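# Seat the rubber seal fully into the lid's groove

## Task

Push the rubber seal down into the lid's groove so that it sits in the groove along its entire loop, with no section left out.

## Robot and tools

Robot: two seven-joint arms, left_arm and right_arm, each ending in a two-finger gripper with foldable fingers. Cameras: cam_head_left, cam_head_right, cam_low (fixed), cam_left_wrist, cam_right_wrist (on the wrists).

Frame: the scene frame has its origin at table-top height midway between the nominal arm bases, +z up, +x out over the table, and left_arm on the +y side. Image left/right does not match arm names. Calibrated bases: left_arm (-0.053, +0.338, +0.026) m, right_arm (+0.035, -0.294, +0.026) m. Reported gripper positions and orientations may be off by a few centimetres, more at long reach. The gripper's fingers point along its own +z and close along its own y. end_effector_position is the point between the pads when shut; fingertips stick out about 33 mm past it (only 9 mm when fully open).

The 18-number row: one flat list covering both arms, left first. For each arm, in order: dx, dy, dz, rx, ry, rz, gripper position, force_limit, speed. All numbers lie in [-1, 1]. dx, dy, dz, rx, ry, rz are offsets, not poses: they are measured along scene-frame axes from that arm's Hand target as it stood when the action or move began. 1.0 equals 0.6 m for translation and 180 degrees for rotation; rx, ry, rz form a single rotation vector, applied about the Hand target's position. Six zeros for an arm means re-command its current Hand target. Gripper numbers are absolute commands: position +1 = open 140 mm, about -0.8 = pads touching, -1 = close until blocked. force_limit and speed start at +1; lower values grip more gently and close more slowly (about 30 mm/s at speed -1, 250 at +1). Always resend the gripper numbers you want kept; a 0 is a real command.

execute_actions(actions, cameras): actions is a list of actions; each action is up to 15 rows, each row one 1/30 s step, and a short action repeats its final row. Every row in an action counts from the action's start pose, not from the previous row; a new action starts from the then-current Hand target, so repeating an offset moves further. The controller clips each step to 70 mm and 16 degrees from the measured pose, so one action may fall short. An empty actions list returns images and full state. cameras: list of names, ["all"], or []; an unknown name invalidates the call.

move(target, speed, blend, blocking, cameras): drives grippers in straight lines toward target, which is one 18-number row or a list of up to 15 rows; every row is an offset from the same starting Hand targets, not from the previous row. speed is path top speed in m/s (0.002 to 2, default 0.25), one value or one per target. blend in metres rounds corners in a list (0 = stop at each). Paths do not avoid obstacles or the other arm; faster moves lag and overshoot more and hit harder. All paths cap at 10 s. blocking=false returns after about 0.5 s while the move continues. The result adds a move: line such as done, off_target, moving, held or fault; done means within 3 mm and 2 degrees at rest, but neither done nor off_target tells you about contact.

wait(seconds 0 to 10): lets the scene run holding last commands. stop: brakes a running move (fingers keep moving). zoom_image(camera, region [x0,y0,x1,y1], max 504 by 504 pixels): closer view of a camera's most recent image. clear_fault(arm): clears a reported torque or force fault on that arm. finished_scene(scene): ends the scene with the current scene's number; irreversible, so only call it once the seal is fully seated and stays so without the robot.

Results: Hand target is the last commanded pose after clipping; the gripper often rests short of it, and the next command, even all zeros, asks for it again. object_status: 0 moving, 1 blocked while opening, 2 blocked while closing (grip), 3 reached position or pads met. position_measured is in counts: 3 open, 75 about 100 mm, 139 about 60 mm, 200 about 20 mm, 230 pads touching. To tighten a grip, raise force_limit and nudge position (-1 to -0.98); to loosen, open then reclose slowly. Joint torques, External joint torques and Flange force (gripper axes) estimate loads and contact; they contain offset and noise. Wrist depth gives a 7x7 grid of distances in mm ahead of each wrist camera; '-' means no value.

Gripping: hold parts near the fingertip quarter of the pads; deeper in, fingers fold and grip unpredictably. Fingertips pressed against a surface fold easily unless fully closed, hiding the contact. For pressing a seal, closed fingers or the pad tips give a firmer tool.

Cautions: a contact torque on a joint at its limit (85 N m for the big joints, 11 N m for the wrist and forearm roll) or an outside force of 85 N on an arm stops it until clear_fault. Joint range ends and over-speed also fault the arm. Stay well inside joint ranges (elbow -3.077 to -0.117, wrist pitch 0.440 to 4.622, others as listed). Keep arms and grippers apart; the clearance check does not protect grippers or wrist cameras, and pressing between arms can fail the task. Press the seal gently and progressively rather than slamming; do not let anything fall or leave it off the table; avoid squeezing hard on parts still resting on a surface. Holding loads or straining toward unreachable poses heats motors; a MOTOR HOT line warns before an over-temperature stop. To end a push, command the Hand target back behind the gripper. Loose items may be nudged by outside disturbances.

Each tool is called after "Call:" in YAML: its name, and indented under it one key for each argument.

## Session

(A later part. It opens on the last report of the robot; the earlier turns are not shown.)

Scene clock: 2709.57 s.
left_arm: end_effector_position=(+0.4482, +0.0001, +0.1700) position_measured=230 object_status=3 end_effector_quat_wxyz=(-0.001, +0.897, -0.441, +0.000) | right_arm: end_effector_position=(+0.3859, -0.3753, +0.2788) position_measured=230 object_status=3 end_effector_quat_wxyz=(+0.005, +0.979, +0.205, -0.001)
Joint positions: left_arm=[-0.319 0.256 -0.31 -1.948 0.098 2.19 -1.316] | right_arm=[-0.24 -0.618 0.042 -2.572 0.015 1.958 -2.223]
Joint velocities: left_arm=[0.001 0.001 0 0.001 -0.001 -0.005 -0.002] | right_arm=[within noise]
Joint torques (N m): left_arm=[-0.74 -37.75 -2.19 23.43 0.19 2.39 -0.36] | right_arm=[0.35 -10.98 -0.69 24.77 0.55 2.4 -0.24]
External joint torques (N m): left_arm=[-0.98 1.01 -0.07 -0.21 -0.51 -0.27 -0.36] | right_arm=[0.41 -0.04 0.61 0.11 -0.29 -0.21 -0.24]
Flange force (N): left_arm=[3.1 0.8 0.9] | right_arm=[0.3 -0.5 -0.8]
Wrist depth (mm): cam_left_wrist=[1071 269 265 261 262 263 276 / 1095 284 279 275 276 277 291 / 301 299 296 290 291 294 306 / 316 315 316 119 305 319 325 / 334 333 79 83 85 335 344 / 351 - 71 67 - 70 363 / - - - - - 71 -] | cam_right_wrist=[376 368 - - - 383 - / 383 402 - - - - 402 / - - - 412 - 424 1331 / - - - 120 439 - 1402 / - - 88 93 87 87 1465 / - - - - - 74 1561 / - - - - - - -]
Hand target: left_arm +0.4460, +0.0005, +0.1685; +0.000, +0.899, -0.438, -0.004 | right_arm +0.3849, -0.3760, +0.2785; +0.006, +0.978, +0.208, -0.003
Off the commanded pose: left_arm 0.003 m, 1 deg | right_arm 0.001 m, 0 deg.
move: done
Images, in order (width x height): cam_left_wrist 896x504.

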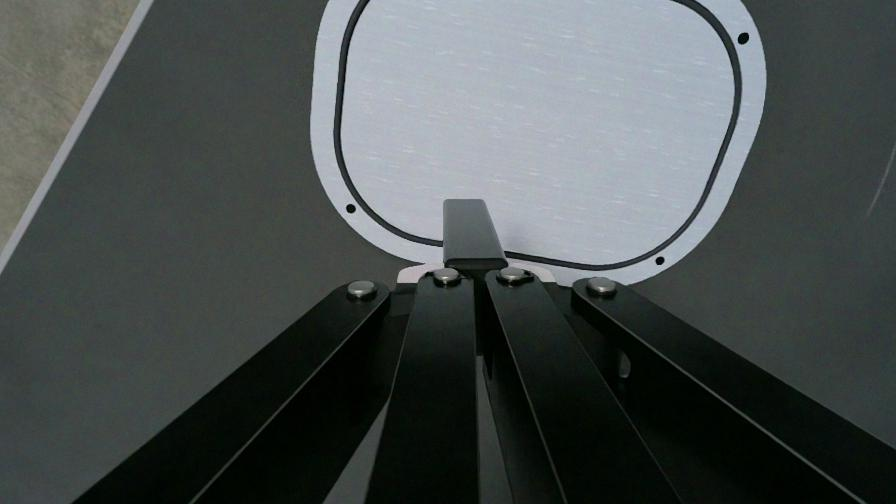

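Call:
move:
  target:
    - [0.1315,0.0267,-0.1883,0,0,-0.0444,-1,-1,-1,0,0,0,0,0,0,-1,-1,-1]
    - [0.1315,0.0267,-0.2117,0,0,-0.0444,-1,-1,-1,0,0,0,0,0,0,-1,-1,-1]
  speed: [0.2,0.03]

Call:
move:
  target:
    - [0,0,0.0217,0,0,0,-1,-1,-1,0,0,0,0,0,0,-1,-1,-1]
    - [0.0167,-0.029,0.0217,0,0,0,-1,-1,-1,0,0,0,0,0,0,-1,-1,-1]
    - [0.0167,-0.029,0,0,0,0,-1,-1,-1,0,0,0,0,0,0,-1,-1,-1]
  speed: [0.06,0.1,0.03]

Call:
move:
  target:
    - [0,0,0.0217,0,0,0,-1,-1,-1,0,0,0,0,0,0,-1,-1,-1]
    - [0.0117,-0.0368,0.0217,0,0,-0.0833,-1,-1,-1,0,0,0,0,0,0,-1,-1,-1]
    - [0.0117,-0.0368,0,0,0,-0.0833,-1,-1,-1,0,0,0,0,0,0,-1,-1,-1]
  speed: [0.06,0.1,0.03]
  cameras: ["cam_left_wrist"]

Scene clock: 2774.93 s.
left_arm: end_effector_position=(+0.5252, +0.0146, +0.0483) position_measured=230 object_status=3 end_effector_quat_wxyz=(+0.001, +0.867, -0.497, -0.002) | right_arm: end_effector_position=(+0.3859, -0.3753, +0.2788) position_measured=230 object_status=3 end_effector_quat_wxyz=(+0.005, +0.979, +0.205, -0.001)
Joint positions: left_arm=[-0.281 0.606 -0.275 -1.755 0.212 2.328 -1.169] | right_arm=[-0.24 -0.618 0.042 -2.572 0.015 1.958 -2.223]
Joint velocities: left_arm=[0 0 -0.001 0 0.001 0.004 -0.002] | right_arm=[within noise]
Joint torques (N m): left_arm=[-0.37 -41.42 -2.89 20.82 1.39 3.53 0.04] | right_arm=[0.35 -10.97 -0.67 24.76 0.55 2.4 -0.28]
External joint torques (N m): left_arm=[-0.37 6.28 1.82 -1.31 0.78 0.88 0.04] | right_arm=[0.35 -0.01 0.54 0.06 -0.3 -0.22 -0.28]
Flange force (N): left_arm=[8.8 -4.8 13.5] | right_arm=[0.1 -0.4 -0.7]
Wrist depth (mm): cam_left_wrist=[965 160 162 158 152 152 153 / 1019 168 169 160 159 160 162 / 1071 178 179 168 169 170 170 / 1109 188 189 124 177 179 181 / 201 198 82 83 85 187 193 / 209 - 71 67 - 70 202 / - - - - - 71 -] | cam_right_wrist=[373 374 - - - - 372 / 388 400 - - - - 408 / - 422 - - 417 - 1365 / - - - 120 - - 1410 / - - 88 93 87 87 1473 / 468 - - - - 74 1570 / - - - - - - -]
Hand target: left_arm +0.5249, +0.0165, +0.0414; +0.000, +0.866, -0.500, -0.004 | right_arm +0.3849, -0.3760, +0.2785; +0.006, +0.978, +0.208, -0.003
Off the commanded pose: left_arm 0.007 m, 0 deg | right_arm 0.001 m, 0 deg.
move: off_target (left_arm)

Scene clock: 2777.17 s.
left_arm: end_effector_position=(+0.5353, -0.0023, +0.0484) position_measured=230 object_status=3 end_effector_quat_wxyz=(+0.001, +0.865, -0.501, -0.002) | right_arm: end_effector_position=(+0.3859, -0.3753, +0.2788) position_measured=230 object_status=3 end_effector_quat_wxyz=(+0.005, +0.979, +0.205, -0.001)
Joint positions: left_arm=[-0.311 0.653 -0.267 -1.672 0.213 2.292 -1.171] | right_arm=[-0.24 -0.618 0.042 -2.572 0.015 1.958 -2.223]
Joint velocities: left_arm=[-0.002 0 0.002 -0.001 0.001 0.004 0.002] | right_arm=[within noise]
Joint torques (N m): left_arm=[-0.49 -43.09 -3.37 21.17 1.11 3.64 -0.32] | right_arm=[0.35 -10.95 -0.68 24.75 0.56 2.4 -0.26]
External joint torques (N m): left_arm=[-0.62 6.08 1.35 -1.27 0.49 0.99 -0.32] | right_arm=[0.39 0.02 0.6 0.13 -0.29 -0.2 -0.26]
Flange force (N): left_arm=[9.0 -3.8 12.7] | right_arm=[0.5 -0.3 -0.8]
Wrist depth (mm): cam_left_wrist=[968 163 162 160 152 152 153 / 1019 168 169 162 159 160 161 / 1058 178 179 169 169 169 170 / 1129 188 189 125 176 180 180 / 1171 198 82 83 85 187 192 / 214 - 71 67 - 70 202 / - - - - - 71 -] | cam_right_wrist=[373 376 394 - - - - / 377 - - - - - - / - - 413 - - 426 1317 / 452 - - 120 - 424 1425 / - - 88 93 87 87 1498 / - - - - - 74 1561 / - - - - - - -]
Hand target: left_arm +0.5349, -0.0009, +0.0414; +0.000, +0.866, -0.500, -0.004 | right_arm +0.3849, -0.3760, +0.2785; +0.006, +0.978, +0.208, -0.003
Off the commanded pose: left_arm 0.007 m, 0 deg | right_arm 0.001 m, 0 deg.
move: off_target (left_arm)

Scene clock: 2780.57 s.
left_arm: end_effector_position=(+0.5422, -0.0247, +0.0488) position_measured=230 object_status=3 end_effector_quat_wxyz=(+0.000, +0.796, -0.606, -0.002) | right_arm: end_effector_position=(+0.3859, -0.3753, +0.2788) position_measured=230 object_status=3 end_effector_quat_wxyz=(+0.005, +0.979, +0.205, -0.001)
Joint positions: left_arm=[-0.287 0.714 -0.335 -1.582 0.28 2.244 -0.975] | right_arm=[-0.24 -0.618 0.042 -2.572 0.015 1.958 -2.223]
Joint velocities: left_arm=[-0.001 0 0.001 -0.001 0.002 0.004 0] | right_arm=[within noise]
Joint torques (N m): left_arm=[-0.4 -44.14 -4.59 21.26 1.49 3.53 0.08] | right_arm=[0.34 -10.99 -0.69 24.78 0.55 2.4 -0.27]
External joint torques (N m): left_arm=[-0.45 6.27 1.9 -1.3 0.85 0.89 0.08] | right_arm=[0.31 0.03 0.51 0.03 -0.3 -0.22 -0.27]
Flange force (N): left_arm=[8.3 -7.3 12.8] | right_arm=[0.2 -0.2 -0.6]
Wrist depth (mm): cam_left_wrist=[972 163 162 160 152 153 153 / 1015 170 169 162 159 160 162 / 1076 180 179 167 169 170 171 / 1134 190 188 125 177 180 181 / 1205 199 82 83 85 187 193 / 1259 - 71 67 - 70 203 / - - - - - 71 -] | cam_right_wrist=[375 379 - - 383 - - / 386 - - - - - - / - - - - - - 1358 / 442 444 423 120 431 - 1425 / - - 88 93 87 458 1515 / - - - - - 74 1542 / - - - - - - -]
Hand target: left_arm +0.5420, -0.0230, +0.0414; -0.001, +0.794, -0.608, -0.004 | right_arm +0.3849, -0.3760, +0.2785; +0.006, +0.978, +0.208, -0.003
Off the commanded pose: left_arm 0.008 m, 0 deg | right_arm 0.001 m, 0 deg.
move: off_target (left_arm)
Images, in order (width x height): cam_left_wrist 896x504.

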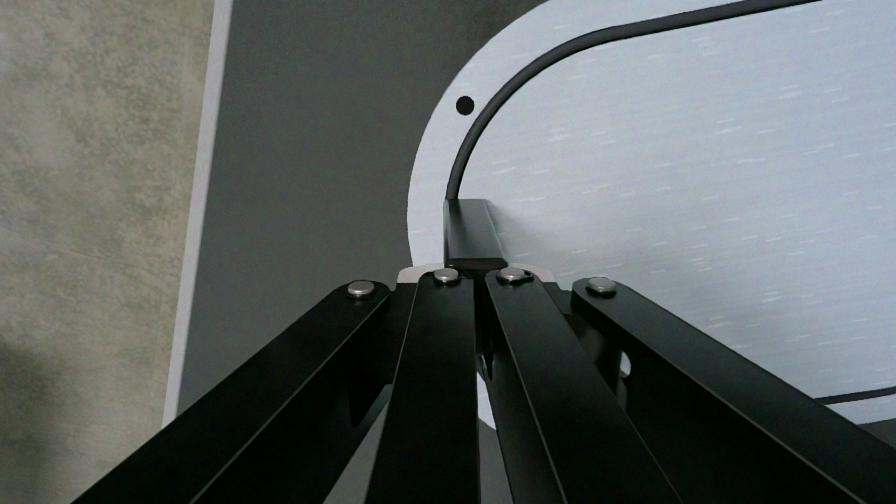

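Call:
move:
  target:
    - [0,0,0.0217,0,0,0,-1,-1,-1,0,0,0,0,0,0,-1,-1,-1]
    - [-0.033,-0.0047,0.0217,0,0,0,-1,-1,-1,0,0,0,0,0,0,-1,-1,-1]
    - [-0.033,-0.0047,0,0,0,0,-1,-1,-1,0,0,0,0,0,0,-1,-1,-1]
  speed: [0.06,0.1,0.03]
  cameras: ["cam_left_wrist"]

Scene clock: 2791.87 s.
left_arm: end_effector_position=(+0.5233, -0.0265, +0.0479) position_measured=230 object_status=3 end_effector_quat_wxyz=(-0.001, +0.793, -0.610, -0.002) | right_arm: end_effector_position=(+0.3859, -0.3753, +0.2788) position_measured=230 object_status=3 end_effector_quat_wxyz=(+0.005, +0.979, +0.205, -0.001)
Joint positions: left_arm=[-0.29 0.672 -0.341 -1.659 0.28 2.278 -0.988] | right_arm=[-0.24 -0.618 0.042 -2.572 0.015 1.958 -2.223]
Joint velocities: left_arm=[-0.001 0 0.001 0 0 0.004 -0.003] | right_arm=[within noise]
Joint torques (N m): left_arm=[-0.49 -43.78 -5.48 20.91 0.95 3.57 -0.35] | right_arm=[0.35 -10.97 -0.65 24.76 0.55 2.4 -0.26]
External joint torques (N m): left_arm=[-0.76 5.13 0.7 -1.34 0.33 0.93 -0.35] | right_arm=[0.35 -0.01 0.57 0.11 -0.3 -0.2 -0.26]
Flange force (N): left_arm=[6.1 -3.4 10.8] | right_arm=[0.3 -0.4 -0.8]
Wrist depth (mm): cam_left_wrist=[965 159 161 152 151 152 152 / 1011 168 168 158 159 159 161 / 1053 177 176 166 168 168 170 / 1134 187 188 125 176 179 180 / 1188 197 82 83 85 186 191 / 1272 - 71 67 - 70 201 / - - - - - 71 -] | cam_right_wrist=[373 376 - - - - 382 / 361 410 - - - - - / - - - - - 430 1324 / 447 - - 120 - - 1410 / - - 88 93 87 82 1490 / - - - - - 74 1570 / - - - - - - -]
Hand target: left_arm +0.5222, -0.0258, +0.0414; -0.001, +0.794, -0.608, -0.004 | right_arm +0.3849, -0.3760, +0.2785; +0.006, +0.978, +0.208, -0.003
Off the commanded pose: left_arm 0.007 m, 0 deg | right_arm 0.001 m, 0 deg.
move: off_target (left_arm)
Images, in order (width x height): cam_left_wrist 896x504.

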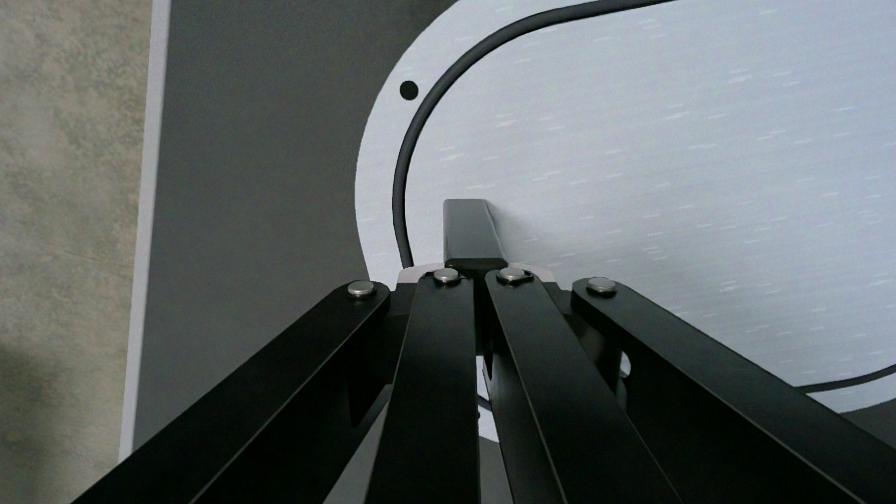

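Call:
move:
  target:
    - [0,0,0.0217,0,0,0,-1,-1,-1,0,0,0,0,0,0,-1,-1,-1]
    - [0.0472,-0.0362,0.0217,0,0,-0.0833,-1,-1,-1,0,0,0,0,0,0,-1,-1,-1]
    - [0.0472,-0.0362,0,0,0,-0.0833,-1,-1,-1,0,0,0,0,0,0,-1,-1,-1]
  speed: [0.06,0.1,0.03]

Call:
move:
  target:
    - [0,0,0.0217,0,0,0,-1,-1,-1,0,0,0,0,0,0,-1,-1,-1]
    - [-0.0085,-0.0375,0.0217,0,0,-0.111,-1,-1,-1,0,0,0,0,0,0,-1,-1,-1]
    - [-0.0085,-0.0375,0,0,0,-0.111,-1,-1,-1,0,0,0,0,0,0,-1,-1,-1]
  speed: [0.06,0.1,0.03]
  cameras: ["cam_left_wrist"]

Scene clock: 2831.37 s.
left_arm: end_effector_position=(+0.5506, -0.0491, +0.0492) position_measured=230 object_status=3 end_effector_quat_wxyz=(-0.001, +0.710, -0.704, -0.002) | right_arm: end_effector_position=(+0.3859, -0.3753, +0.2788) position_measured=230 object_status=3 end_effector_quat_wxyz=(+0.005, +0.979, +0.205, -0.001)
Joint positions: left_arm=[-0.277 0.791 -0.401 -1.468 0.349 2.184 -0.764] | right_arm=[-0.24 -0.618 0.042 -2.572 0.015 1.958 -2.223]
Joint velocities: left_arm=[0 0 0 -0.001 0.002 0.004 0.002] | right_arm=[within noise]
Joint torques (N m): left_arm=[-0.47 -45.45 -6.24 21.53 1.49 3.6 0.09] | right_arm=[0.36 -10.94 -0.72 24.78 0.55 2.41 -0.25]
External joint torques (N m): left_arm=[-0.37 6.47 2.12 -1.1 0.84 0.96 0.09] | right_arm=[0.36 -0.04 0.52 0.18 -0.3 -0.19 -0.25]
Flange force (N): left_arm=[7.6 -11.0 12.9] | right_arm=[0.3 -0.2 -0.9]
Wrist depth (mm): cam_left_wrist=[972 161 162 161 153 152 153 / 1011 170 170 167 160 161 162 / 1062 1053 179 168 169 170 171 / 1119 1129 188 125 177 180 181 / 1193 1171 82 83 85 187 193 / 1259 - 71 67 - 70 204 / - - - - - 71 -] | cam_right_wrist=[374 376 - - - - - / - - - - - - - / - - 436 - - - 1304 / - 459 428 120 - - 1440 / - - 88 93 87 87 1498 / - - - - - 74 1542 / - - - - - - -]
Hand target: left_arm +0.5505, -0.0475, +0.0414; -0.001, +0.708, -0.707, -0.004 | right_arm +0.3849, -0.3760, +0.2785; +0.006, +0.978, +0.208, -0.003
Off the commanded pose: left_arm 0.008 m, 0 deg | right_arm 0.001 m, 0 deg.
move: off_target (left_arm)

Scene clock: 2835.10 s.
left_arm: end_effector_position=(+0.5455, -0.0716, +0.0497) position_measured=230 object_status=3 end_effector_quat_wxyz=(+0.002, -0.577, +0.817, +0.002) | right_arm: end_effector_position=(+0.3859, -0.3753, +0.2788) position_measured=230 object_status=3 end_effector_quat_wxyz=(+0.005, +0.979, +0.205, -0.001)
Joint positions: left_arm=[-0.25 0.84 -0.492 -1.418 0.438 2.146 -0.485] | right_arm=[-0.24 -0.618 0.042 -2.572 0.015 1.958 -2.223]
Joint velocities: left_arm=[0 0.001 0 0.001 0.004 0.006 0] | right_arm=[within noise]
Joint torques (N m): left_arm=[-0.49 -45.21 -8.08 20.86 1.54 3.71 0.08] | right_arm=[0.39 -10.94 -0.69 24.73 0.54 2.41 -0.27]
External joint torques (N m): left_arm=[-0.6 6.76 2.29 -1.32 0.89 1.09 0.08] | right_arm=[0.39 0 0.53 0.06 -0.31 -0.2 -0.27]
Flange force (N): left_arm=[4.1 -12.8 13.7] | right_arm=[0.2 -0.4 -0.6]
Wrist depth (mm): cam_left_wrist=[961 160 162 162 153 153 154 / 1028 167 170 167 160 161 162 / 1067 177 178 169 169 170 171 / 1114 1099 188 119 177 180 181 / 1188 1188 82 83 85 188 192 / 1240 - 71 67 - 70 218 / - - - - - 71 -] | cam_right_wrist=[374 377 - 391 - 384 - / - 408 - 400 - - - / - 430 - 421 - - 1344 / 450 - - 120 447 438 1433 / - - 88 93 87 87 1498 / - - - - - 74 1561 / - - - - - - -]
Hand target: left_arm +0.5454, -0.0700, +0.0414; +0.002, -0.574, +0.819, +0.003 | right_arm +0.3849, -0.3760, +0.2785; +0.006, +0.978, +0.208, -0.003
Off the commanded pose: left_arm 0.008 m, 0 deg | right_arm 0.001 m, 0 deg.
move: off_target (left_arm)
Images, in order (width x height): cam_left_wrist 896x504.

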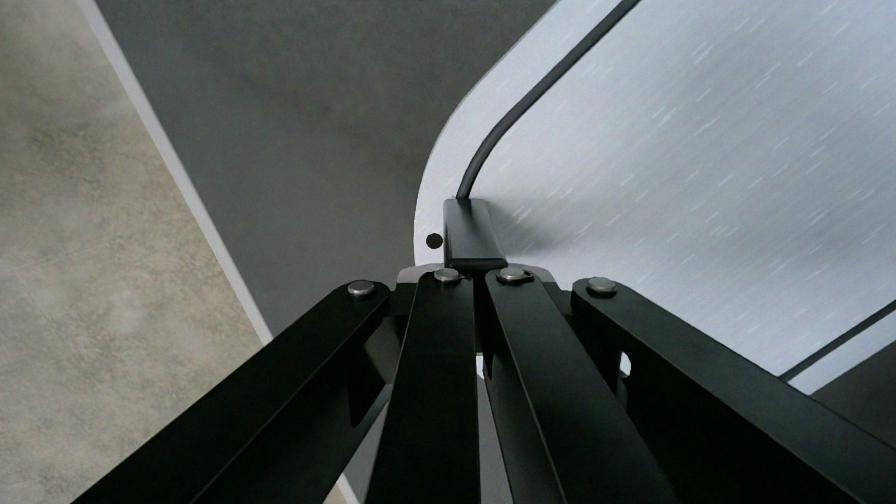

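Call:
move:
  target:
    - [0,0,0.0217,0,0,0,-1,-1,-1,0,0,0,0,0,0,-1,-1,-1]
    - [-0.024,-0.0403,0.0217,0,0,-0.111,-1,-1,-1,0,0,0,0,0,0,-1,-1,-1]
    - [-0.024,-0.0403,0,0,0,-0.111,-1,-1,-1,0,0,0,0,0,0,-1,-1,-1]
  speed: [0.06,0.1,0.03]

Call:
move:
  target:
    - [0,0,0.0217,0,0,0,-1,-1,-1,0,0,0,0,0,0,-1,-1,-1]
    - [-0.0305,-0.0188,0.0217,0,0,-0.0833,-1,-1,-1,0,0,0,0,0,0,-1,-1,-1]
    - [-0.0305,-0.0188,0,0,0,-0.0833,-1,-1,-1,0,0,0,0,0,0,-1,-1,-1]
  speed: [0.06,0.1,0.03]
  cameras: ["cam_left_wrist"]

Scene clock: 2860.93 s.
left_arm: end_effector_position=(+0.5310, -0.0959, +0.0501) position_measured=230 object_status=3 end_effector_quat_wxyz=(+0.002, -0.426, +0.905, +0.001) | right_arm: end_effector_position=(+0.3859, -0.3753, +0.2788) position_measured=230 object_status=3 end_effector_quat_wxyz=(+0.005, +0.979, +0.205, -0.001)
Joint positions: left_arm=[-0.233 0.873 -0.579 -1.402 0.521 2.121 -0.214] | right_arm=[-0.24 -0.618 0.042 -2.572 0.015 1.958 -2.223]
Joint velocities: left_arm=[0 0.001 0 -0.001 0.003 0.004 -0.001] | right_arm=[within noise]
Joint torques (N m): left_arm=[-0.65 -44.82 -9.83 20.13 1.63 3.61 0.08] | right_arm=[0.35 -10.95 -0.67 24.72 0.55 2.39 -0.24]
External joint torques (N m): left_arm=[-0.55 6.75 2.72 -1.37 0.99 1.01 0.08] | right_arm=[0.38 0.05 0.59 0.05 -0.29 -0.21 -0.24]
Flange force (N): left_arm=[0.0 -13.3 13.9] | right_arm=[0.4 -0.4 -0.6]
Wrist depth (mm): cam_left_wrist=[159 160 162 161 152 153 154 / 167 168 170 167 160 161 163 / 176 178 179 170 169 170 172 / 1119 187 188 125 177 181 181 / 1188 199 82 83 85 188 193 / 1259 - 71 67 - 70 218 / - - - - - 71 -] | cam_right_wrist=[375 366 - - - 386 - / 406 - 409 - - - - / - - 421 - - 435 1317 / - 441 - 120 - - 1456 / 484 467 88 93 87 87 1507 / - - - - - 74 1570 / - - - - - - -]
Hand target: left_arm +0.5310, -0.0942, +0.0414; +0.002, -0.423, +0.906, +0.003 | right_arm +0.3849, -0.3760, +0.2785; +0.006, +0.978, +0.208, -0.003
Off the commanded pose: left_arm 0.009 m, 0 deg | right_arm 0.001 m, 0 deg.
move: off_target (left_arm)

Scene clock: 2864.27 s.
left_arm: end_effector_position=(+0.5135, -0.1068, +0.0504) position_measured=230 object_status=3 end_effector_quat_wxyz=(+0.004, -0.304, +0.953, +0.001) | right_arm: end_effector_position=(+0.3859, -0.3753, +0.2788) position_measured=230 object_status=3 end_effector_quat_wxyz=(+0.005, +0.979, +0.205, -0.001)
Joint positions: left_arm=[-0.199 0.874 -0.651 -1.444 0.586 2.123 -0.017] | right_arm=[-0.24 -0.618 0.042 -2.572 0.015 1.958 -2.223]
Joint velocities: left_arm=[0 0.001 0 0 0.002 0.004 -0.001] | right_arm=[within noise]
Joint torques (N m): left_arm=[-0.92 -43.37 -11.35 19.03 1.55 3.69 0.05] | right_arm=[0.35 -10.91 -0.67 24.75 0.56 2.4 -0.26]
External joint torques (N m): left_arm=[-0.84 6.84 2.79 -1.79 0.91 1.12 0.05] | right_arm=[0.33 -0.01 0.51 0.14 -0.29 -0.2 -0.26]
Flange force (N): left_arm=[-2.0 -10.9 14.7] | right_arm=[0.3 -0.2 -0.8]
Wrist depth (mm): cam_left_wrist=[159 159 161 158 152 153 154 / 167 168 170 162 160 161 163 / 176 178 178 168 170 170 172 / 186 187 188 125 178 181 181 / 1188 197 82 83 85 187 194 / 1228 - 71 67 - 70 219 / - - - - - 71 -] | cam_right_wrist=[375 376 383 - - - - / 408 - - - - - 407 / 419 419 - - - - 1358 / - - 444 120 - 436 1410 / - - 88 93 87 87 1481 / - - - - - 74 1542 / - - - - - - -]
Hand target: left_arm +0.5127, -0.1055, +0.0414; +0.003, -0.302, +0.953, +0.003 | right_arm +0.3849, -0.3760, +0.2785; +0.006, +0.978, +0.208, -0.003
Off the commanded pose: left_arm 0.009 m, 0 deg | right_arm 0.001 m, 0 deg.
move: off_target (left_arm)
Images, in order (width x height): cam_left_wrist 896x504.

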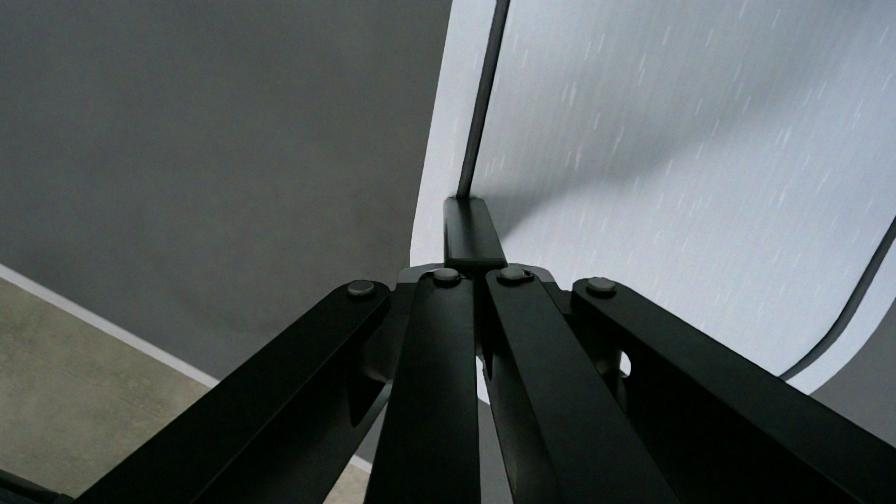

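Call:
zoom_image:
  camera: "cam_left_wrist"
  region: [740, 200, 896, 400]

Call:
move:
  target:
    - [0,0,0.0217,0,0,0,-1,-1,-1,0,0,0,0,0,0,-1,-1,-1]
    - [-0.0167,0.0288,0.0217,0,0,0,-1,-1,-1,0,0,0,0,0,0,-1,-1,-1]
    - [-0.0167,0.0288,0,0,0,0,-1,-1,-1,0,0,0,0,0,0,-1,-1,-1]
  speed: [0.06,0.1,0.03]
  cameras: ["cam_left_wrist"]

Call:
zoom_image:
  camera: "cam_left_wrist"
  region: [380, 0, 600, 280]

Scaled by 2.520 from the camera's 896x504 image, which has a finer 1280x720 frame.

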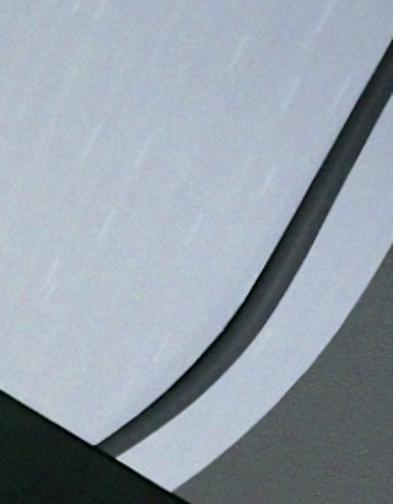

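Scene clock: 2875.30 s.
left_arm: end_effector_position=(+0.5037, -0.0889, +0.0495) position_measured=230 object_status=3 end_effector_quat_wxyz=(+0.004, -0.300, +0.954, +0.002) | right_arm: end_effector_position=(+0.3859, -0.3753, +0.2788) position_measured=230 object_status=3 end_effector_quat_wxyz=(+0.005, +0.979, +0.205, -0.001)
Joint positions: left_arm=[-0.147 0.824 -0.666 -1.546 0.589 2.164 -0.016] | right_arm=[-0.24 -0.618 0.042 -2.572 0.015 1.958 -2.223]
Joint velocities: left_arm=[-0.003 0 0.001 0 0 0.004 0] | right_arm=[within noise]
Joint torques (N m): left_arm=[-1.49 -41.59 -10.94 18.53 1.41 3.82 -0.36] | right_arm=[0.37 -10.93 -0.68 24.8 0.53 2.39 -0.24]
External joint torques (N m): left_arm=[-1.63 6.71 3.19 -2.18 0.78 1.24 -0.36] | right_arm=[0.32 0.01 0.47 0.12 -0.31 -0.22 -0.24]
Flange force (N): left_arm=[-0.2 -9.9 16.2] | right_arm=[0.3 -0.2 -0.8]
Wrist depth (mm): cam_left_wrist=[158 159 160 150 152 153 154 / 166 167 168 158 159 160 162 / 174 176 176 166 169 170 171 / 183 186 186 125 177 180 181 / 196 196 83 83 88 187 202 / 1240 - 71 67 - 70 218 / - - - - - 70 -] | cam_right_wrist=[373 373 378 376 - 376 - / - 388 - - - 401 - / - - - - 407 - 1291 / - - - 120 - - 1417 / - 469 88 93 87 87 1498 / - - - - - 74 1533 / - - - - - - -]
Hand target: left_arm +0.5027, -0.0882, +0.0414; +0.003, -0.302, +0.953, +0.003 | right_arm +0.3849, -0.3760, +0.2785; +0.006, +0.978, +0.208, -0.003
Off the commanded pose: left_arm 0.008 m, 0 deg | right_arm 0.001 m, 0 deg.
move: off_target (left_arm)
Images, in order (width x height): cam_left_wrist 896x504.

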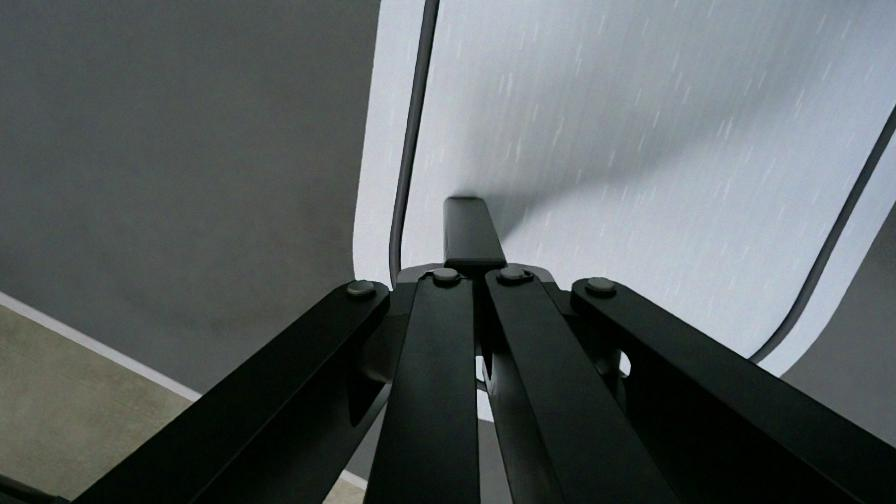

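Scaled by 1.800 from the camera's 896x504 image, which has a finer 1280x720 frame.

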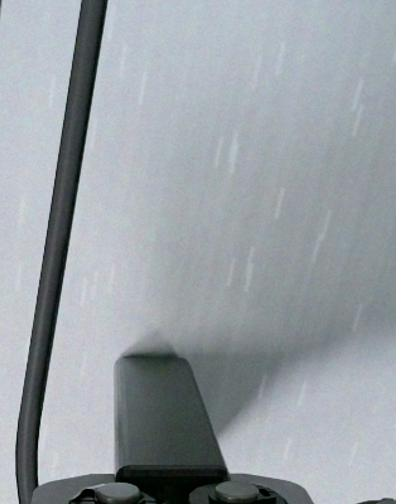

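Call:
move:
  target:
    - [0,0,0.0217,0,0,0,-1,-1,-1,0,0,0,0,0,0,-1,-1,-1]
    - [-0.0147,-0.0478,0.0217,0,0,0,-1,-1,-1,0,0,0,0,0,0,-1,-1,-1]
    - [-0.0147,-0.0478,0,0,0,0,-1,-1,-1,0,0,0,0,0,0,-1,-1,-1]
  speed: [0.06,0.1,0.03]

Call:
move:
  target:
    - [0,0,0.0217,0,0,0,-1,-1,-1,0,0,0,0,0,0,-1,-1,-1]
    - [-0.0315,-0.0188,0.0217,0,0,0,-1,-1,-1,0,0,0,0,0,0,-1,-1,-1]
    - [-0.0315,-0.0188,0,0,0,0,-1,-1,-1,0,0,0,0,0,0,-1,-1,-1]
  speed: [0.06,0.1,0.03]
  cameras: ["cam_left_wrist"]

Scene clock: 2893.70 s.
left_arm: end_effector_position=(+0.4949, -0.1177, +0.0504) position_measured=230 object_status=3 end_effector_quat_wxyz=(+0.004, -0.300, +0.954, +0.001) | right_arm: end_effector_position=(+0.3859, -0.3753, +0.2788) position_measured=230 object_status=3 end_effector_quat_wxyz=(+0.005, +0.979, +0.205, -0.001)
Joint positions: left_arm=[-0.212 0.852 -0.656 -1.487 0.587 2.14 -0.044] | right_arm=[-0.24 -0.618 0.042 -2.572 0.015 1.958 -2.223]
Joint velocities: left_arm=[-0.002 0 0.003 0.001 0 0.005 -0.002] | right_arm=[within noise]
Joint torques (N m): left_arm=[-1.43 -42.55 -11.01 19.13 1.3 3.7 -0.35] | right_arm=[0.37 -10.94 -0.69 24.74 0.55 2.39 -0.25]
External joint torques (N m): left_arm=[-1.65 6.8 2.96 -1.68 0.66 1.13 -0.35] | right_arm=[0.38 -0.01 0.54 0.11 -0.3 -0.21 -0.25]
Flange force (N): left_arm=[-0.6 -13.0 15.4] | right_arm=[0.3 -0.3 -0.8]
Wrist depth (mm): cam_left_wrist=[159 159 162 154 152 153 154 / 167 167 170 161 160 161 163 / 175 177 178 168 169 170 172 / 186 187 188 125 177 180 182 / 197 197 83 83 88 188 194 / 1240 - 71 67 - 70 216 / - - - - - 70 -] | cam_right_wrist=[374 374 - - - 384 - / - - - - - - - / - - - 420 - - 1311 / 440 437 443 120 - - 1425 / - - 88 93 87 87 1507 / - - - - - 74 1561 / - - - - - - -]
Hand target: left_arm +0.4938, -0.1169, +0.0414; +0.003, -0.302, +0.953, +0.003 | right_arm +0.3849, -0.3760, +0.2785; +0.006, +0.978, +0.208, -0.003
Off the commanded pose: left_arm 0.009 m, 0 deg | right_arm 0.001 m, 0 deg.
move: off_target (left_arm)

Scene clock: 2895.90 s.
left_arm: end_effector_position=(+0.4765, -0.1288, +0.0503) position_measured=230 object_status=3 end_effector_quat_wxyz=(+0.004, -0.300, +0.954, +0.001) | right_arm: end_effector_position=(+0.3859, -0.3753, +0.2788) position_measured=230 object_status=3 end_effector_quat_wxyz=(+0.005, +0.979, +0.205, -0.001)
Joint positions: left_arm=[-0.227 0.832 -0.659 -1.524 0.585 2.156 -0.079] | right_arm=[-0.24 -0.618 0.042 -2.572 0.015 1.958 -2.223]
Joint velocities: left_arm=[0 0 0.001 0 0 0.006 -0.006] | right_arm=[within noise]
Joint torques (N m): left_arm=[-1.43 -41.51 -11.38 18.43 1.34 3.75 -0.4] | right_arm=[0.37 -10.94 -0.67 24.78 0.54 2.41 -0.27]
External joint torques (N m): left_arm=[-1.46 7.07 2.68 -2.24 0.71 1.18 -0.4] | right_arm=[0.36 -0.01 0.55 0.12 -0.31 -0.2 -0.27]
Flange force (N): left_arm=[0.4 -10.0 15.9] | right_arm=[0.3 -0.3 -0.8]
Wrist depth (mm): cam_left_wrist=[159 160 162 158 153 153 154 / 167 167 170 162 160 161 163 / 176 177 178 168 169 170 172 / 185 187 188 125 177 180 182 / 197 197 82 83 88 188 194 / 210 - 71 67 - 70 216 / - - - - - 71 -] | cam_right_wrist=[377 382 384 - - - - / - 409 - 398 - - - / - - - - - - 1311 / 443 - - 120 - 447 1395 / - - 88 93 87 87 1481 / - - - - - 74 1542 / - - - - - - -]
Hand target: left_arm +0.4749, -0.1282, +0.0414; +0.003, -0.302, +0.953, +0.003 | right_arm +0.3849, -0.3760, +0.2785; +0.006, +0.978, +0.208, -0.003
Off the commanded pose: left_arm 0.009 m, 0 deg | right_arm 0.001 m, 0 deg.
move: off_target (left_arm)
Images, in order (width x height): cam_left_wrist 896x504.

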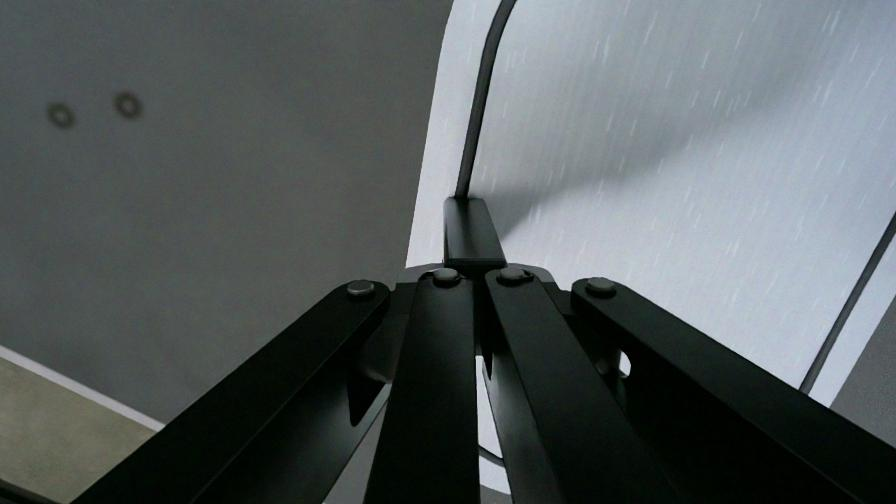

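Call:
move:
  target:
    - [0,0,0.0217,0,0,0,-1,-1,-1,0,0,0,0,0,0,-1,-1,-1]
    - [-0.0318,-0.0202,0.0217,0,0,0,-1,-1,-1,0,0,0,0,0,0,-1,-1,-1]
    - [-0.0318,-0.0202,0,0,0,0,-1,-1,-1,0,0,0,0,0,0,-1,-1,-1]
  speed: [0.06,0.1,0.03]

Call:
move:
  target:
    - [0,0,0.0217,0,0,0,-1,-1,-1,0,0,0,0,0,0,-1,-1,-1]
    - [-0.0327,-0.0157,0.0217,0,0,0,-1,-1,-1,0,0,0,0,0,0,-1,-1,-1]
    - [-0.0327,-0.0157,0,0,0,0,-1,-1,-1,0,0,0,0,0,0,-1,-1,-1]
  speed: [0.06,0.1,0.03]
  cameras: ["cam_left_wrist"]

Scene clock: 2909.97 s.
left_arm: end_effector_position=(+0.4575, -0.1409, +0.0502) position_measured=230 object_status=3 end_effector_quat_wxyz=(+0.004, -0.300, +0.954, +0.001) | right_arm: end_effector_position=(+0.3859, -0.3753, +0.2788) position_measured=230 object_status=3 end_effector_quat_wxyz=(+0.005, +0.979, +0.205, -0.001)
Joint positions: left_arm=[-0.247 0.816 -0.663 -1.556 0.584 2.169 -0.115] | right_arm=[-0.24 -0.618 0.042 -2.572 0.015 1.958 -2.223]
Joint velocities: left_arm=[0 -0.001 0 0 0.001 0.004 -0.003] | right_arm=[within noise]
Joint torques (N m): left_arm=[-1.84 -40.86 -11.51 18.36 1.32 3.77 -0.27] | right_arm=[0.35 -10.98 -0.66 24.75 0.55 2.4 -0.26]
External joint torques (N m): left_arm=[-1.86 7.34 2.57 -2.39 0.69 1.17 -0.27] | right_arm=[0.38 -0.05 0.6 0.1 -0.29 -0.21 -0.26]
Flange force (N): left_arm=[0.9 -10.8 16.6] | right_arm=[0.2 -0.5 -0.8]
Wrist depth (mm): cam_left_wrist=[159 159 162 158 152 153 154 / 167 167 170 162 160 161 162 / 176 177 179 168 169 170 172 / 185 187 188 124 177 180 181 / 197 197 83 83 88 187 194 / 208 - 71 67 - 70 216 / - - - - - 70 -] | cam_right_wrist=[373 372 378 386 382 - - / - 403 - - - 398 - / - 423 - - 421 - 1498 / - - - 120 442 - 1387 / 482 - 88 93 87 87 1498 / - - - - - 74 1589 / - - - - - - -]
Hand target: left_arm +0.4559, -0.1403, +0.0414; +0.003, -0.302, +0.953, +0.003 | right_arm +0.3849, -0.3760, +0.2785; +0.006, +0.978, +0.208, -0.003
Off the commanded pose: left_arm 0.009 m, 0 deg | right_arm 0.001 m, 0 deg.
move: off_target (left_arm)

Scene clock: 2912.17 s.
left_arm: end_effector_position=(+0.4381, -0.1503, +0.0502) position_measured=230 object_status=3 end_effector_quat_wxyz=(+0.005, -0.300, +0.954, +0.001) | right_arm: end_effector_position=(+0.3859, -0.3753, +0.2788) position_measured=230 object_status=3 end_effector_quat_wxyz=(+0.005, +0.979, +0.205, -0.001)
Joint positions: left_arm=[-0.262 0.795 -0.667 -1.594 0.583 2.185 -0.15] | right_arm=[-0.24 -0.618 0.042 -2.572 0.015 1.958 -2.223]
Joint velocities: left_arm=[0 -0.001 0.001 0.001 0.001 0.005 -0.004] | right_arm=[within noise]
Joint torques (N m): left_arm=[-1.79 -40.01 -11.63 18.22 1.28 3.79 -0.37] | right_arm=[0.37 -10.96 -0.71 24.76 0.55 2.41 -0.29]
External joint torques (N m): left_arm=[-1.81 7.18 2.33 -2.37 0.67 1.21 -0.37] | right_arm=[0.36 0.02 0.51 0.05 -0.3 -0.21 -0.29]
Flange force (N): left_arm=[1.5 -10.0 16.6] | right_arm=[0.2 -0.3 -0.7]
Wrist depth (mm): cam_left_wrist=[159 159 161 160 151 152 154 / 167 168 170 166 160 161 162 / 176 177 178 168 169 170 171 / 185 187 188 125 177 180 181 / 197 197 82 83 88 187 194 / 207 - 71 67 - 70 216 / - - - - - 70 -] | cam_right_wrist=[374 393 - - - - - / - - - - - - - / - - - - - - 1456 / - - - 120 - - 1395 / - - 88 93 87 87 1490 / - - - - - 74 1551 / - - - - - - -]
Hand target: left_arm +0.4362, -0.1497, +0.0414; +0.003, -0.302, +0.953, +0.003 | right_arm +0.3849, -0.3760, +0.2785; +0.006, +0.978, +0.208, -0.003
Off the commanded pose: left_arm 0.009 m, 0 deg | right_arm 0.001 m, 0 deg.
move: off_target (left_arm)
Images, in order (width x height): cam_left_wrist 896x504.

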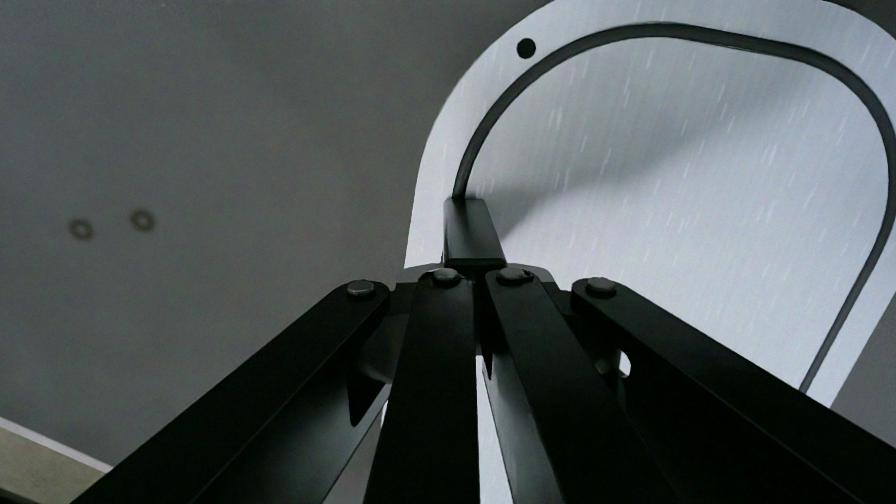

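Call:
zoom_image:
  camera: "cam_left_wrist"
  region: [440, 0, 670, 200]

Call:
zoom_image:
  camera: "cam_left_wrist"
  region: [640, 0, 896, 220]

Scaled by 2.191 from the camera's 896x504 image, which has a finer 1280x720 frame.

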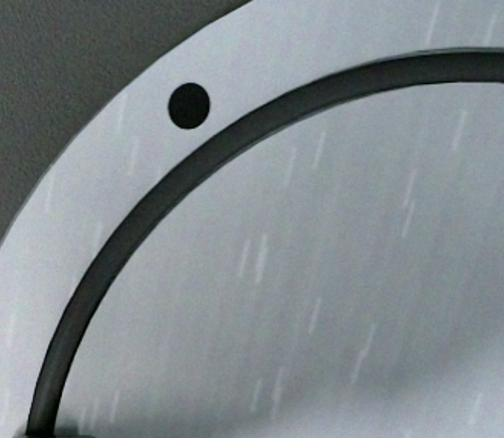

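Scaled by 1.969 from the camera's 896x504 image, which has a finer 1280x720 frame.

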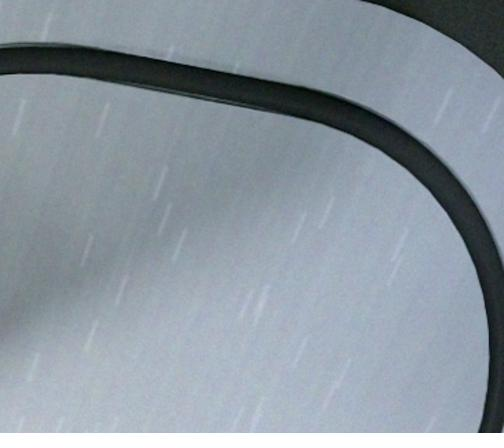

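Call:
move:
  target:
    - [0,0,0.0217,0,0,0,-1,-1,-1,0,-0.05,0,0,0,0,-1,-1,-1]
    - [-0.0318,-0.0208,0.0217,0,0,-0.111,-1,-1,-1,0,-0.1,0,0,0,0,-1,-1,-1]
    - [-0.0318,-0.0208,0,0,0,-0.111,-1,-1,-1,0,-0.12,0,0,0,0,-1,-1,-1]
  speed: [0.06,0.1,0.03]

Call:
move:
  target:
    - [0,0,0.0217,0,0,0,-1,-1,-1,0,0,0,0,0,0,-1,-1,-1]
    - [-0.0342,-0.0067,0.0217,0,0,-0.0833,-1,-1,-1,0,0,0,0,0,0,-1,-1,-1]
    - [-0.0342,-0.0067,0,0,0,-0.0833,-1,-1,-1,0,0,0,0,0,0,-1,-1,-1]
  speed: [0.06,0.1,0.03]
  cameras: ["cam_left_wrist"]

Scene clock: 2953.00 s.
left_arm: end_effector_position=(+0.4185, -0.1637, +0.0506) position_measured=230 object_status=3 end_effector_quat_wxyz=(+0.006, -0.134, +0.991, +0.001) | right_arm: end_effector_position=(+0.3838, -0.4463, +0.2782) position_measured=230 object_status=3 end_effector_quat_wxyz=(+0.004, +0.979, +0.205, -0.004)
Joint positions: left_arm=[-0.225 0.821 -0.755 -1.614 0.665 2.169 0.113] | right_arm=[-0.276 -0.543 -0.088 -2.516 -0.061 1.971 -2.339]
Joint velocities: left_arm=[within noise] | right_arm=[0 0.001 -0.001 -0.001 -0.001 -0.001 -0.006]
Joint torques (N m): left_arm=[-1.33 -38.75 -12.64 18 1.48 3.59 -0.04] | right_arm=[0.45 -13.42 0.85 24.66 0.38 2.69 -0.16]
External joint torques (N m): left_arm=[-1.3 7.18 3.37 -1.8 0.85 1.02 -0.04] | right_arm=[0.47 0.02 0.19 0.07 -0.46 0.1 -0.16]
Flange force (N): left_arm=[-4.1 -12.2 17.3] | right_arm=[0.3 0.2 0.1]
Wrist depth (mm): cam_left_wrist=[159 160 162 161 153 153 154 / 167 168 170 166 160 161 163 / 176 177 178 168 169 170 171 / 186 187 188 125 177 180 181 / 197 197 83 83 88 188 194 / 208 - 71 67 - 70 204 / - - - - - 70 -] | cam_right_wrist=[366 - - - - - 1219 / - - 401 - 399 407 1279 / 435 - - 430 - 1317 1344 / 451 - - 120 - 1395 1433 / 459 - 88 93 87 1440 1481 / 426 - - - - 74 1542 / - - - - - - -]
Hand target: left_arm +0.4172, -0.1622, +0.0414; +0.003, -0.132, +0.991, +0.002 | right_arm +0.3849, -0.4480, +0.2785; +0.006, +0.978, +0.208, -0.003
Off the commanded pose: left_arm 0.009 m, 0 deg | right_arm 0.002 m, 0 deg.
move: off_target (left_arm)

Scene clock: 2956.40 s.
left_arm: end_effector_position=(+0.3982, -0.1678, +0.0508) position_measured=230 object_status=3 end_effector_quat_wxyz=(+0.006, -0.003, +1.000, +0.000) | right_arm: end_effector_position=(+0.3838, -0.4463, +0.2782) position_measured=230 object_status=3 end_effector_quat_wxyz=(+0.004, +0.979, +0.206, -0.004)
Joint positions: left_arm=[-0.182 0.827 -0.827 -1.664 0.727 2.167 0.308] | right_arm=[-0.276 -0.543 -0.088 -2.516 -0.061 1.971 -2.341]
Joint velocities: left_arm=[0.002 0 0.001 0.001 0.003 0.003 0] | right_arm=[within noise]
Joint torques (N m): left_arm=[-1.52 -36.76 -13.61 17.12 1.43 3.5 -0.01] | right_arm=[0.22 -13.4 1.16 24.64 0.5 2.7 -0.27]
External joint torques (N m): left_arm=[-1.7 7.32 3.72 -1.96 0.8 0.96 -0.01] | right_arm=[0.28 -0.07 0.55 0.14 -0.35 0.12 -0.27]
Flange force (N): left_arm=[-6.7 -11.7 18.5] | right_arm=[0.3 -0.1 0.0]
Wrist depth (mm): cam_left_wrist=[159 160 162 162 154 153 154 / 167 168 169 167 160 162 163 / 176 177 178 169 170 170 171 / 186 187 188 125 177 181 182 / 197 197 82 83 88 187 194 / 207 - 71 67 - 70 203 / - - - - - 71 -] | cam_right_wrist=[366 - - - 384 386 1219 / 417 - - - - - 1291 / 419 - - 405 425 425 1344 / - - - 120 445 1417 1402 / - - 88 93 87 1456 1515 / 433 - - - - 74 1570 / - - - - - - -]
Hand target: left_arm +0.3966, -0.1662, +0.0414; +0.003, -0.001, +1.000, +0.002 | right_arm +0.3849, -0.4480, +0.2785; +0.006, +0.978, +0.208, -0.003
Off the commanded pose: left_arm 0.010 m, 0 deg | right_arm 0.002 m, 0 deg.
move: off_target (left_arm)
Images, in order (width x height): cam_left_wrist 896x504.

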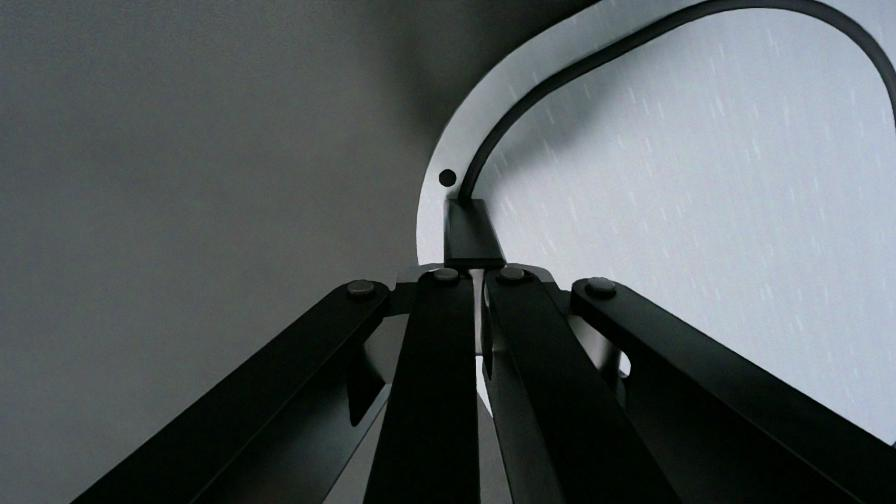

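Call:
zoom_image:
  camera: "cam_left_wrist"
  region: [430, 0, 680, 220]

Call:
zoom_image:
  camera: "cam_left_wrist"
  region: [640, 0, 896, 220]

Scaled by 2.016 from the camera's 896x504 image, which has a finer 1280x720 frame.

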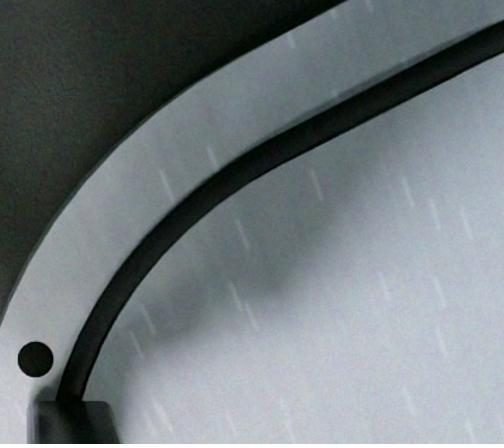

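Scaled by 1.969 from the camera's 896x504 image, which has a finer 1280x720 frame.

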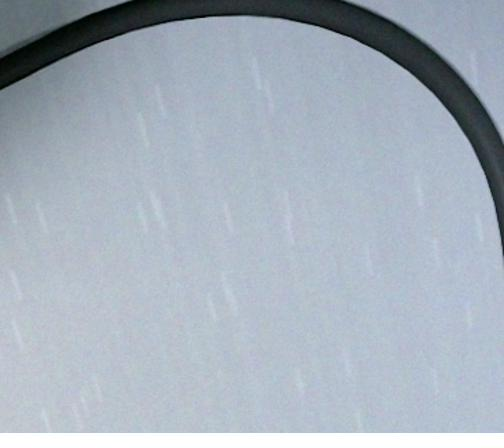

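Call:
move:
  target:
    - [0,0,0.0217,0,0,0,-1,-1,-1,0,0,0,0,0,0,-1,-1,-1]
    - [-0.0362,0.008,0.0217,0,0,-0.111,-1,-1,-1,0,0,0,0,0,0,-1,-1,-1]
    - [-0.0362,0.008,0,0,0,-0.111,-1,-1,-1,0,0,0,0,0,0,-1,-1,-1]
  speed: [0.06,0.1,0.03]

Call:
move:
  target:
    - [0,0,0.0217,0,0,0,-1,-1,-1,0,0,0,0,0,0,-1,-1,-1]
    - [-0.0308,0.0133,0.0217,0,0,-0.0944,-1,-1,-1,0,0,0,0,0,0,-1,-1,-1]
    - [-0.0308,0.0133,0,0,0,-0.0944,-1,-1,-1,0,0,0,0,0,0,-1,-1,-1]
  speed: [0.06,0.1,0.03]
  cameras: ["cam_left_wrist"]

Call:
zoom_image:
  camera: "cam_left_wrist"
  region: [430, 0, 680, 220]

Scene clock: 2979.20 s.
left_arm: end_effector_position=(+0.3767, -0.1634, +0.0510) position_measured=230 object_status=3 end_effector_quat_wxyz=(+0.007, +0.171, +0.985, +0.000) | right_arm: end_effector_position=(+0.3838, -0.4463, +0.2782) position_measured=230 object_status=3 end_effector_quat_wxyz=(+0.004, +0.979, +0.206, -0.004)
Joint positions: left_arm=[-0.102 0.837 -0.925 -1.742 0.809 2.164 0.581] | right_arm=[-0.276 -0.543 -0.088 -2.516 -0.061 1.971 -2.341]
Joint velocities: left_arm=[-0.001 0.001 0.002 0.001 0.001 0.005 0] | right_arm=[within noise]
Joint torques (N m): left_arm=[-1.61 -33.81 -14.71 15.81 1.55 3.34 -0.06] | right_arm=[0.21 -13.44 1.17 24.63 0.49 2.7 -0.24]
External joint torques (N m): left_arm=[-1.65 7.51 4.65 -2.24 0.91 0.79 -0.06] | right_arm=[0.25 -0.12 0.54 0.11 -0.36 0.11 -0.24]
Flange force (N): left_arm=[-9.9 -8.9 20.8] | right_arm=[0.1 -0.3 0.0]
Wrist depth (mm): cam_left_wrist=[159 160 162 162 153 153 154 / 167 168 170 167 160 161 163 / 176 178 179 169 169 170 172 / 185 187 187 125 177 181 181 / 196 197 83 83 88 187 193 / 207 - 71 67 - 70 204 / - - - - - 71 -] | cam_right_wrist=[377 - - - - - 1219 / - 395 - - 406 - 1279 / - - - - 428 1608 1338 / 439 447 454 120 - 1433 1387 / 454 470 88 93 87 1448 1481 / 438 - - - - 74 1570 / - - - - - - -]
Hand target: left_arm +0.3749, -0.1614, +0.0414; +0.004, +0.172, +0.985, +0.001 | right_arm +0.3849, -0.4480, +0.2785; +0.006, +0.978, +0.208, -0.003
Off the commanded pose: left_arm 0.010 m, 0 deg | right_arm 0.002 m, 0 deg.
move: off_target (left_arm)

Scene clock: 2982.77 s.
left_arm: end_effector_position=(+0.3582, -0.1556, +0.0511) position_measured=230 object_status=3 end_effector_quat_wxyz=(+0.008, +0.315, +0.949, +0.001) | right_arm: end_effector_position=(+0.3838, -0.4463, +0.2782) position_measured=230 object_status=3 end_effector_quat_wxyz=(+0.004, +0.979, +0.206, -0.004)
Joint positions: left_arm=[-0.029 0.846 -1.005 -1.816 0.876 2.16 0.816] | right_arm=[-0.276 -0.543 -0.088 -2.516 -0.061 1.971 -2.341]
Joint velocities: left_arm=[-0.001 0 -0.001 0.001 0.002 0.004 0.001] | right_arm=[within noise]
Joint torques (N m): left_arm=[-1.65 -31.03 -14.9 14.67 1.56 3.42 -0.05] | right_arm=[0.16 -13.42 1.17 24.63 0.49 2.7 -0.26]
External joint torques (N m): left_arm=[-1.7 7.48 5.79 -2.34 0.91 0.9 -0.05] | right_arm=[0.13 -0.09 0.46 0.13 -0.36 0.12 -0.26]
Flange force (N): left_arm=[-12.1 -5.9 23.5] | right_arm=[0.0 0.0 0.0]
Wrist depth (mm): cam_left_wrist=[159 160 162 161 153 153 154 / 167 168 169 168 161 161 163 / 176 178 179 170 169 170 172 / 185 187 188 125 177 180 181 / 196 196 83 83 88 187 193 / 207 - 71 67 - 70 203 / - - - - - 70 -] | cam_right_wrist=[358 - - 402 - - 1214 / - - 422 - - 392 1279 / - - - - - 428 1338 / - - - 120 - 1331 1395 / 474 - 88 93 87 1456 1507 / 454 - - - - 74 1551 / - - - - - - -]
Hand target: left_arm +0.3564, -0.1534, +0.0414; +0.004, +0.316, +0.949, +0.001 | right_arm +0.3849, -0.4480, +0.2785; +0.006, +0.978, +0.208, -0.003
Off the commanded pose: left_arm 0.010 m, 1 deg | right_arm 0.002 m, 0 deg.
move: off_target (left_arm)
Images, in order (width x height): cam_left_wrist 896x504.

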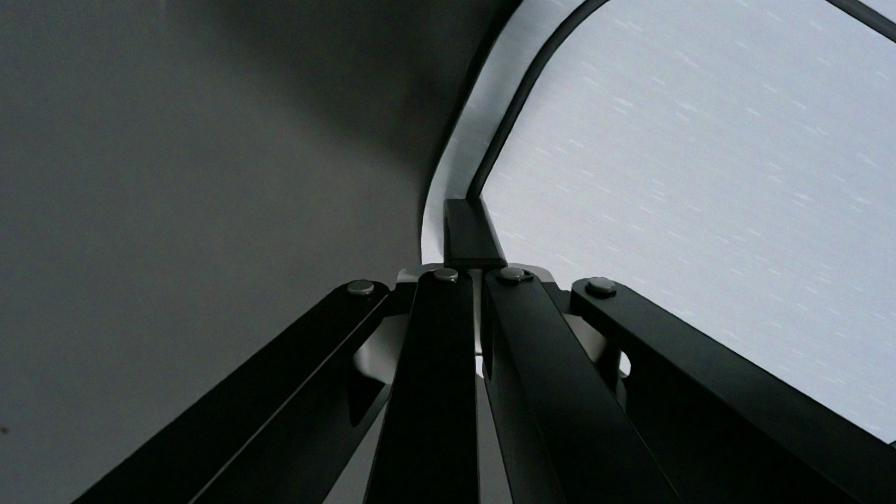

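Scaled by 2.016 from the camera's 896x504 image, which has a finer 1280x720 frame.

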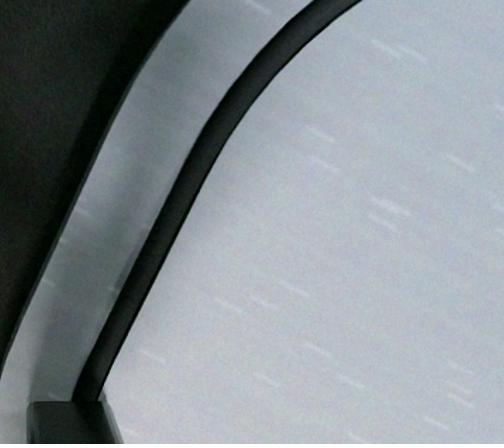

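Call:
move:
  target:
    - [0,0,0.04,0,0,0,-1,-1,-1,0,0,0,0,0,0,-1,-1,-1]
    - [0.035,-0.03,0.05,0,0,0,-1,-1,-1,0,0,0,0,0,0,-1,-1,-1]
  speed: [0.1,0.1]
  cameras: ["cam_left_wrist"]

Call:
zoom_image:
  camera: "cam_left_wrist"
  region: [440, 0, 690, 240]

Scene clock: 2991.50 s.
left_arm: end_effector_position=(+0.3782, -0.1720, +0.0721) position_measured=230 object_status=3 end_effector_quat_wxyz=(+0.005, +0.313, +0.950, -0.001) | right_arm: end_effector_position=(+0.3838, -0.4463, +0.2782) position_measured=230 object_status=3 end_effector_quat_wxyz=(+0.004, +0.979, +0.206, -0.004)
Joint positions: left_arm=[-0.063 0.879 -1.018 -1.698 0.855 2.08 0.858] | right_arm=[-0.276 -0.543 -0.088 -2.516 -0.061 1.971 -2.341]
Joint velocities: left_arm=[0.001 0.001 0.001 0.001 0 -0.002 0.007] | right_arm=[within noise]
Joint torques (N m): left_arm=[-0.83 -39.72 -20.89 17.73 0.66 2.26 0.14] | right_arm=[0.17 -13.44 1.21 24.6 0.48 2.7 -0.28]
External joint torques (N m): left_arm=[-1.07 1.22 0.31 0.22 -0.02 -0.26 0.14] | right_arm=[0.16 -0.13 0.53 0.1 -0.37 0.12 -0.28]
Flange force (N): left_arm=[-6.8 -3.1 2.3] | right_arm=[-0.1 -0.2 0.0]
Wrist depth (mm): cam_left_wrist=[178 179 180 178 172 172 173 / 187 188 189 182 180 181 182 / 197 198 199 189 189 191 192 / 208 209 210 125 198 202 203 / 220 219 83 83 88 209 216 / 231 - 71 67 - 70 226 / - - - - - 71 -] | cam_right_wrist=[364 - 382 - - - 389 / - 405 - - - 408 1317 / - 422 - - - 1254 1351 / - 430 - 120 - 1456 1417 / - 466 88 93 87 1473 1533 / 428 - - - - 74 1551 / - - - - - - -]
Hand target: left_arm +0.3774, -0.1714, +0.0714; +0.004, +0.316, +0.949, +0.001 | right_arm +0.3849, -0.4480, +0.2785; +0.006, +0.978, +0.208, -0.003
Off the commanded pose: left_arm 0.001 m, 0 deg | right_arm 0.002 m, 0 deg.
move: done
Images, in order (width x height): cam_left_wrist 896x504.

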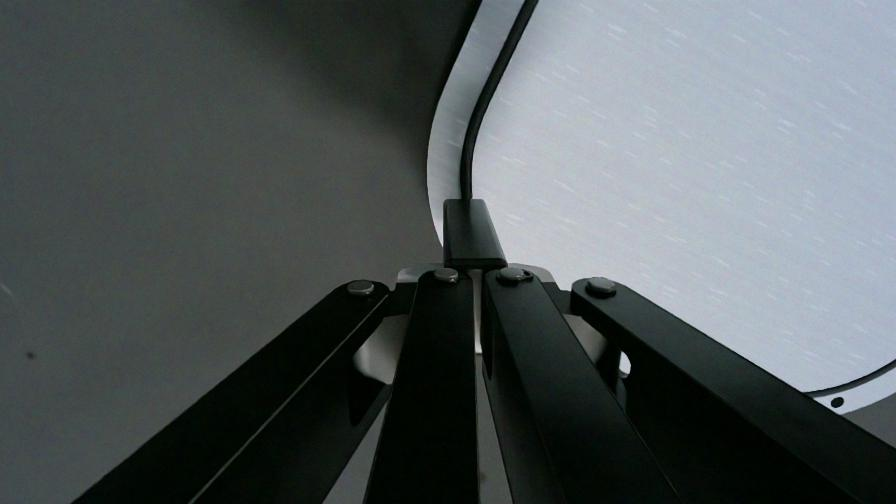

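Scaled by 2.016 from the camera's 896x504 image, which has a finer 1280x720 frame.

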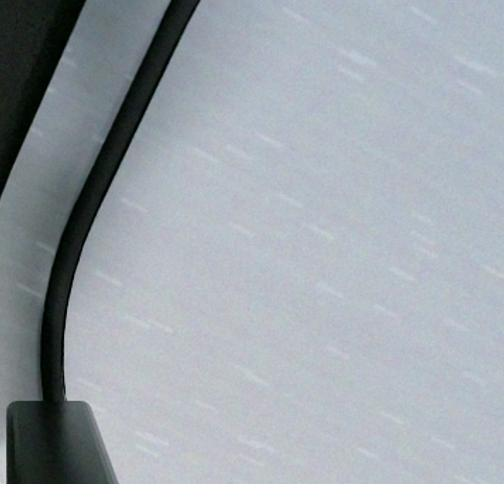

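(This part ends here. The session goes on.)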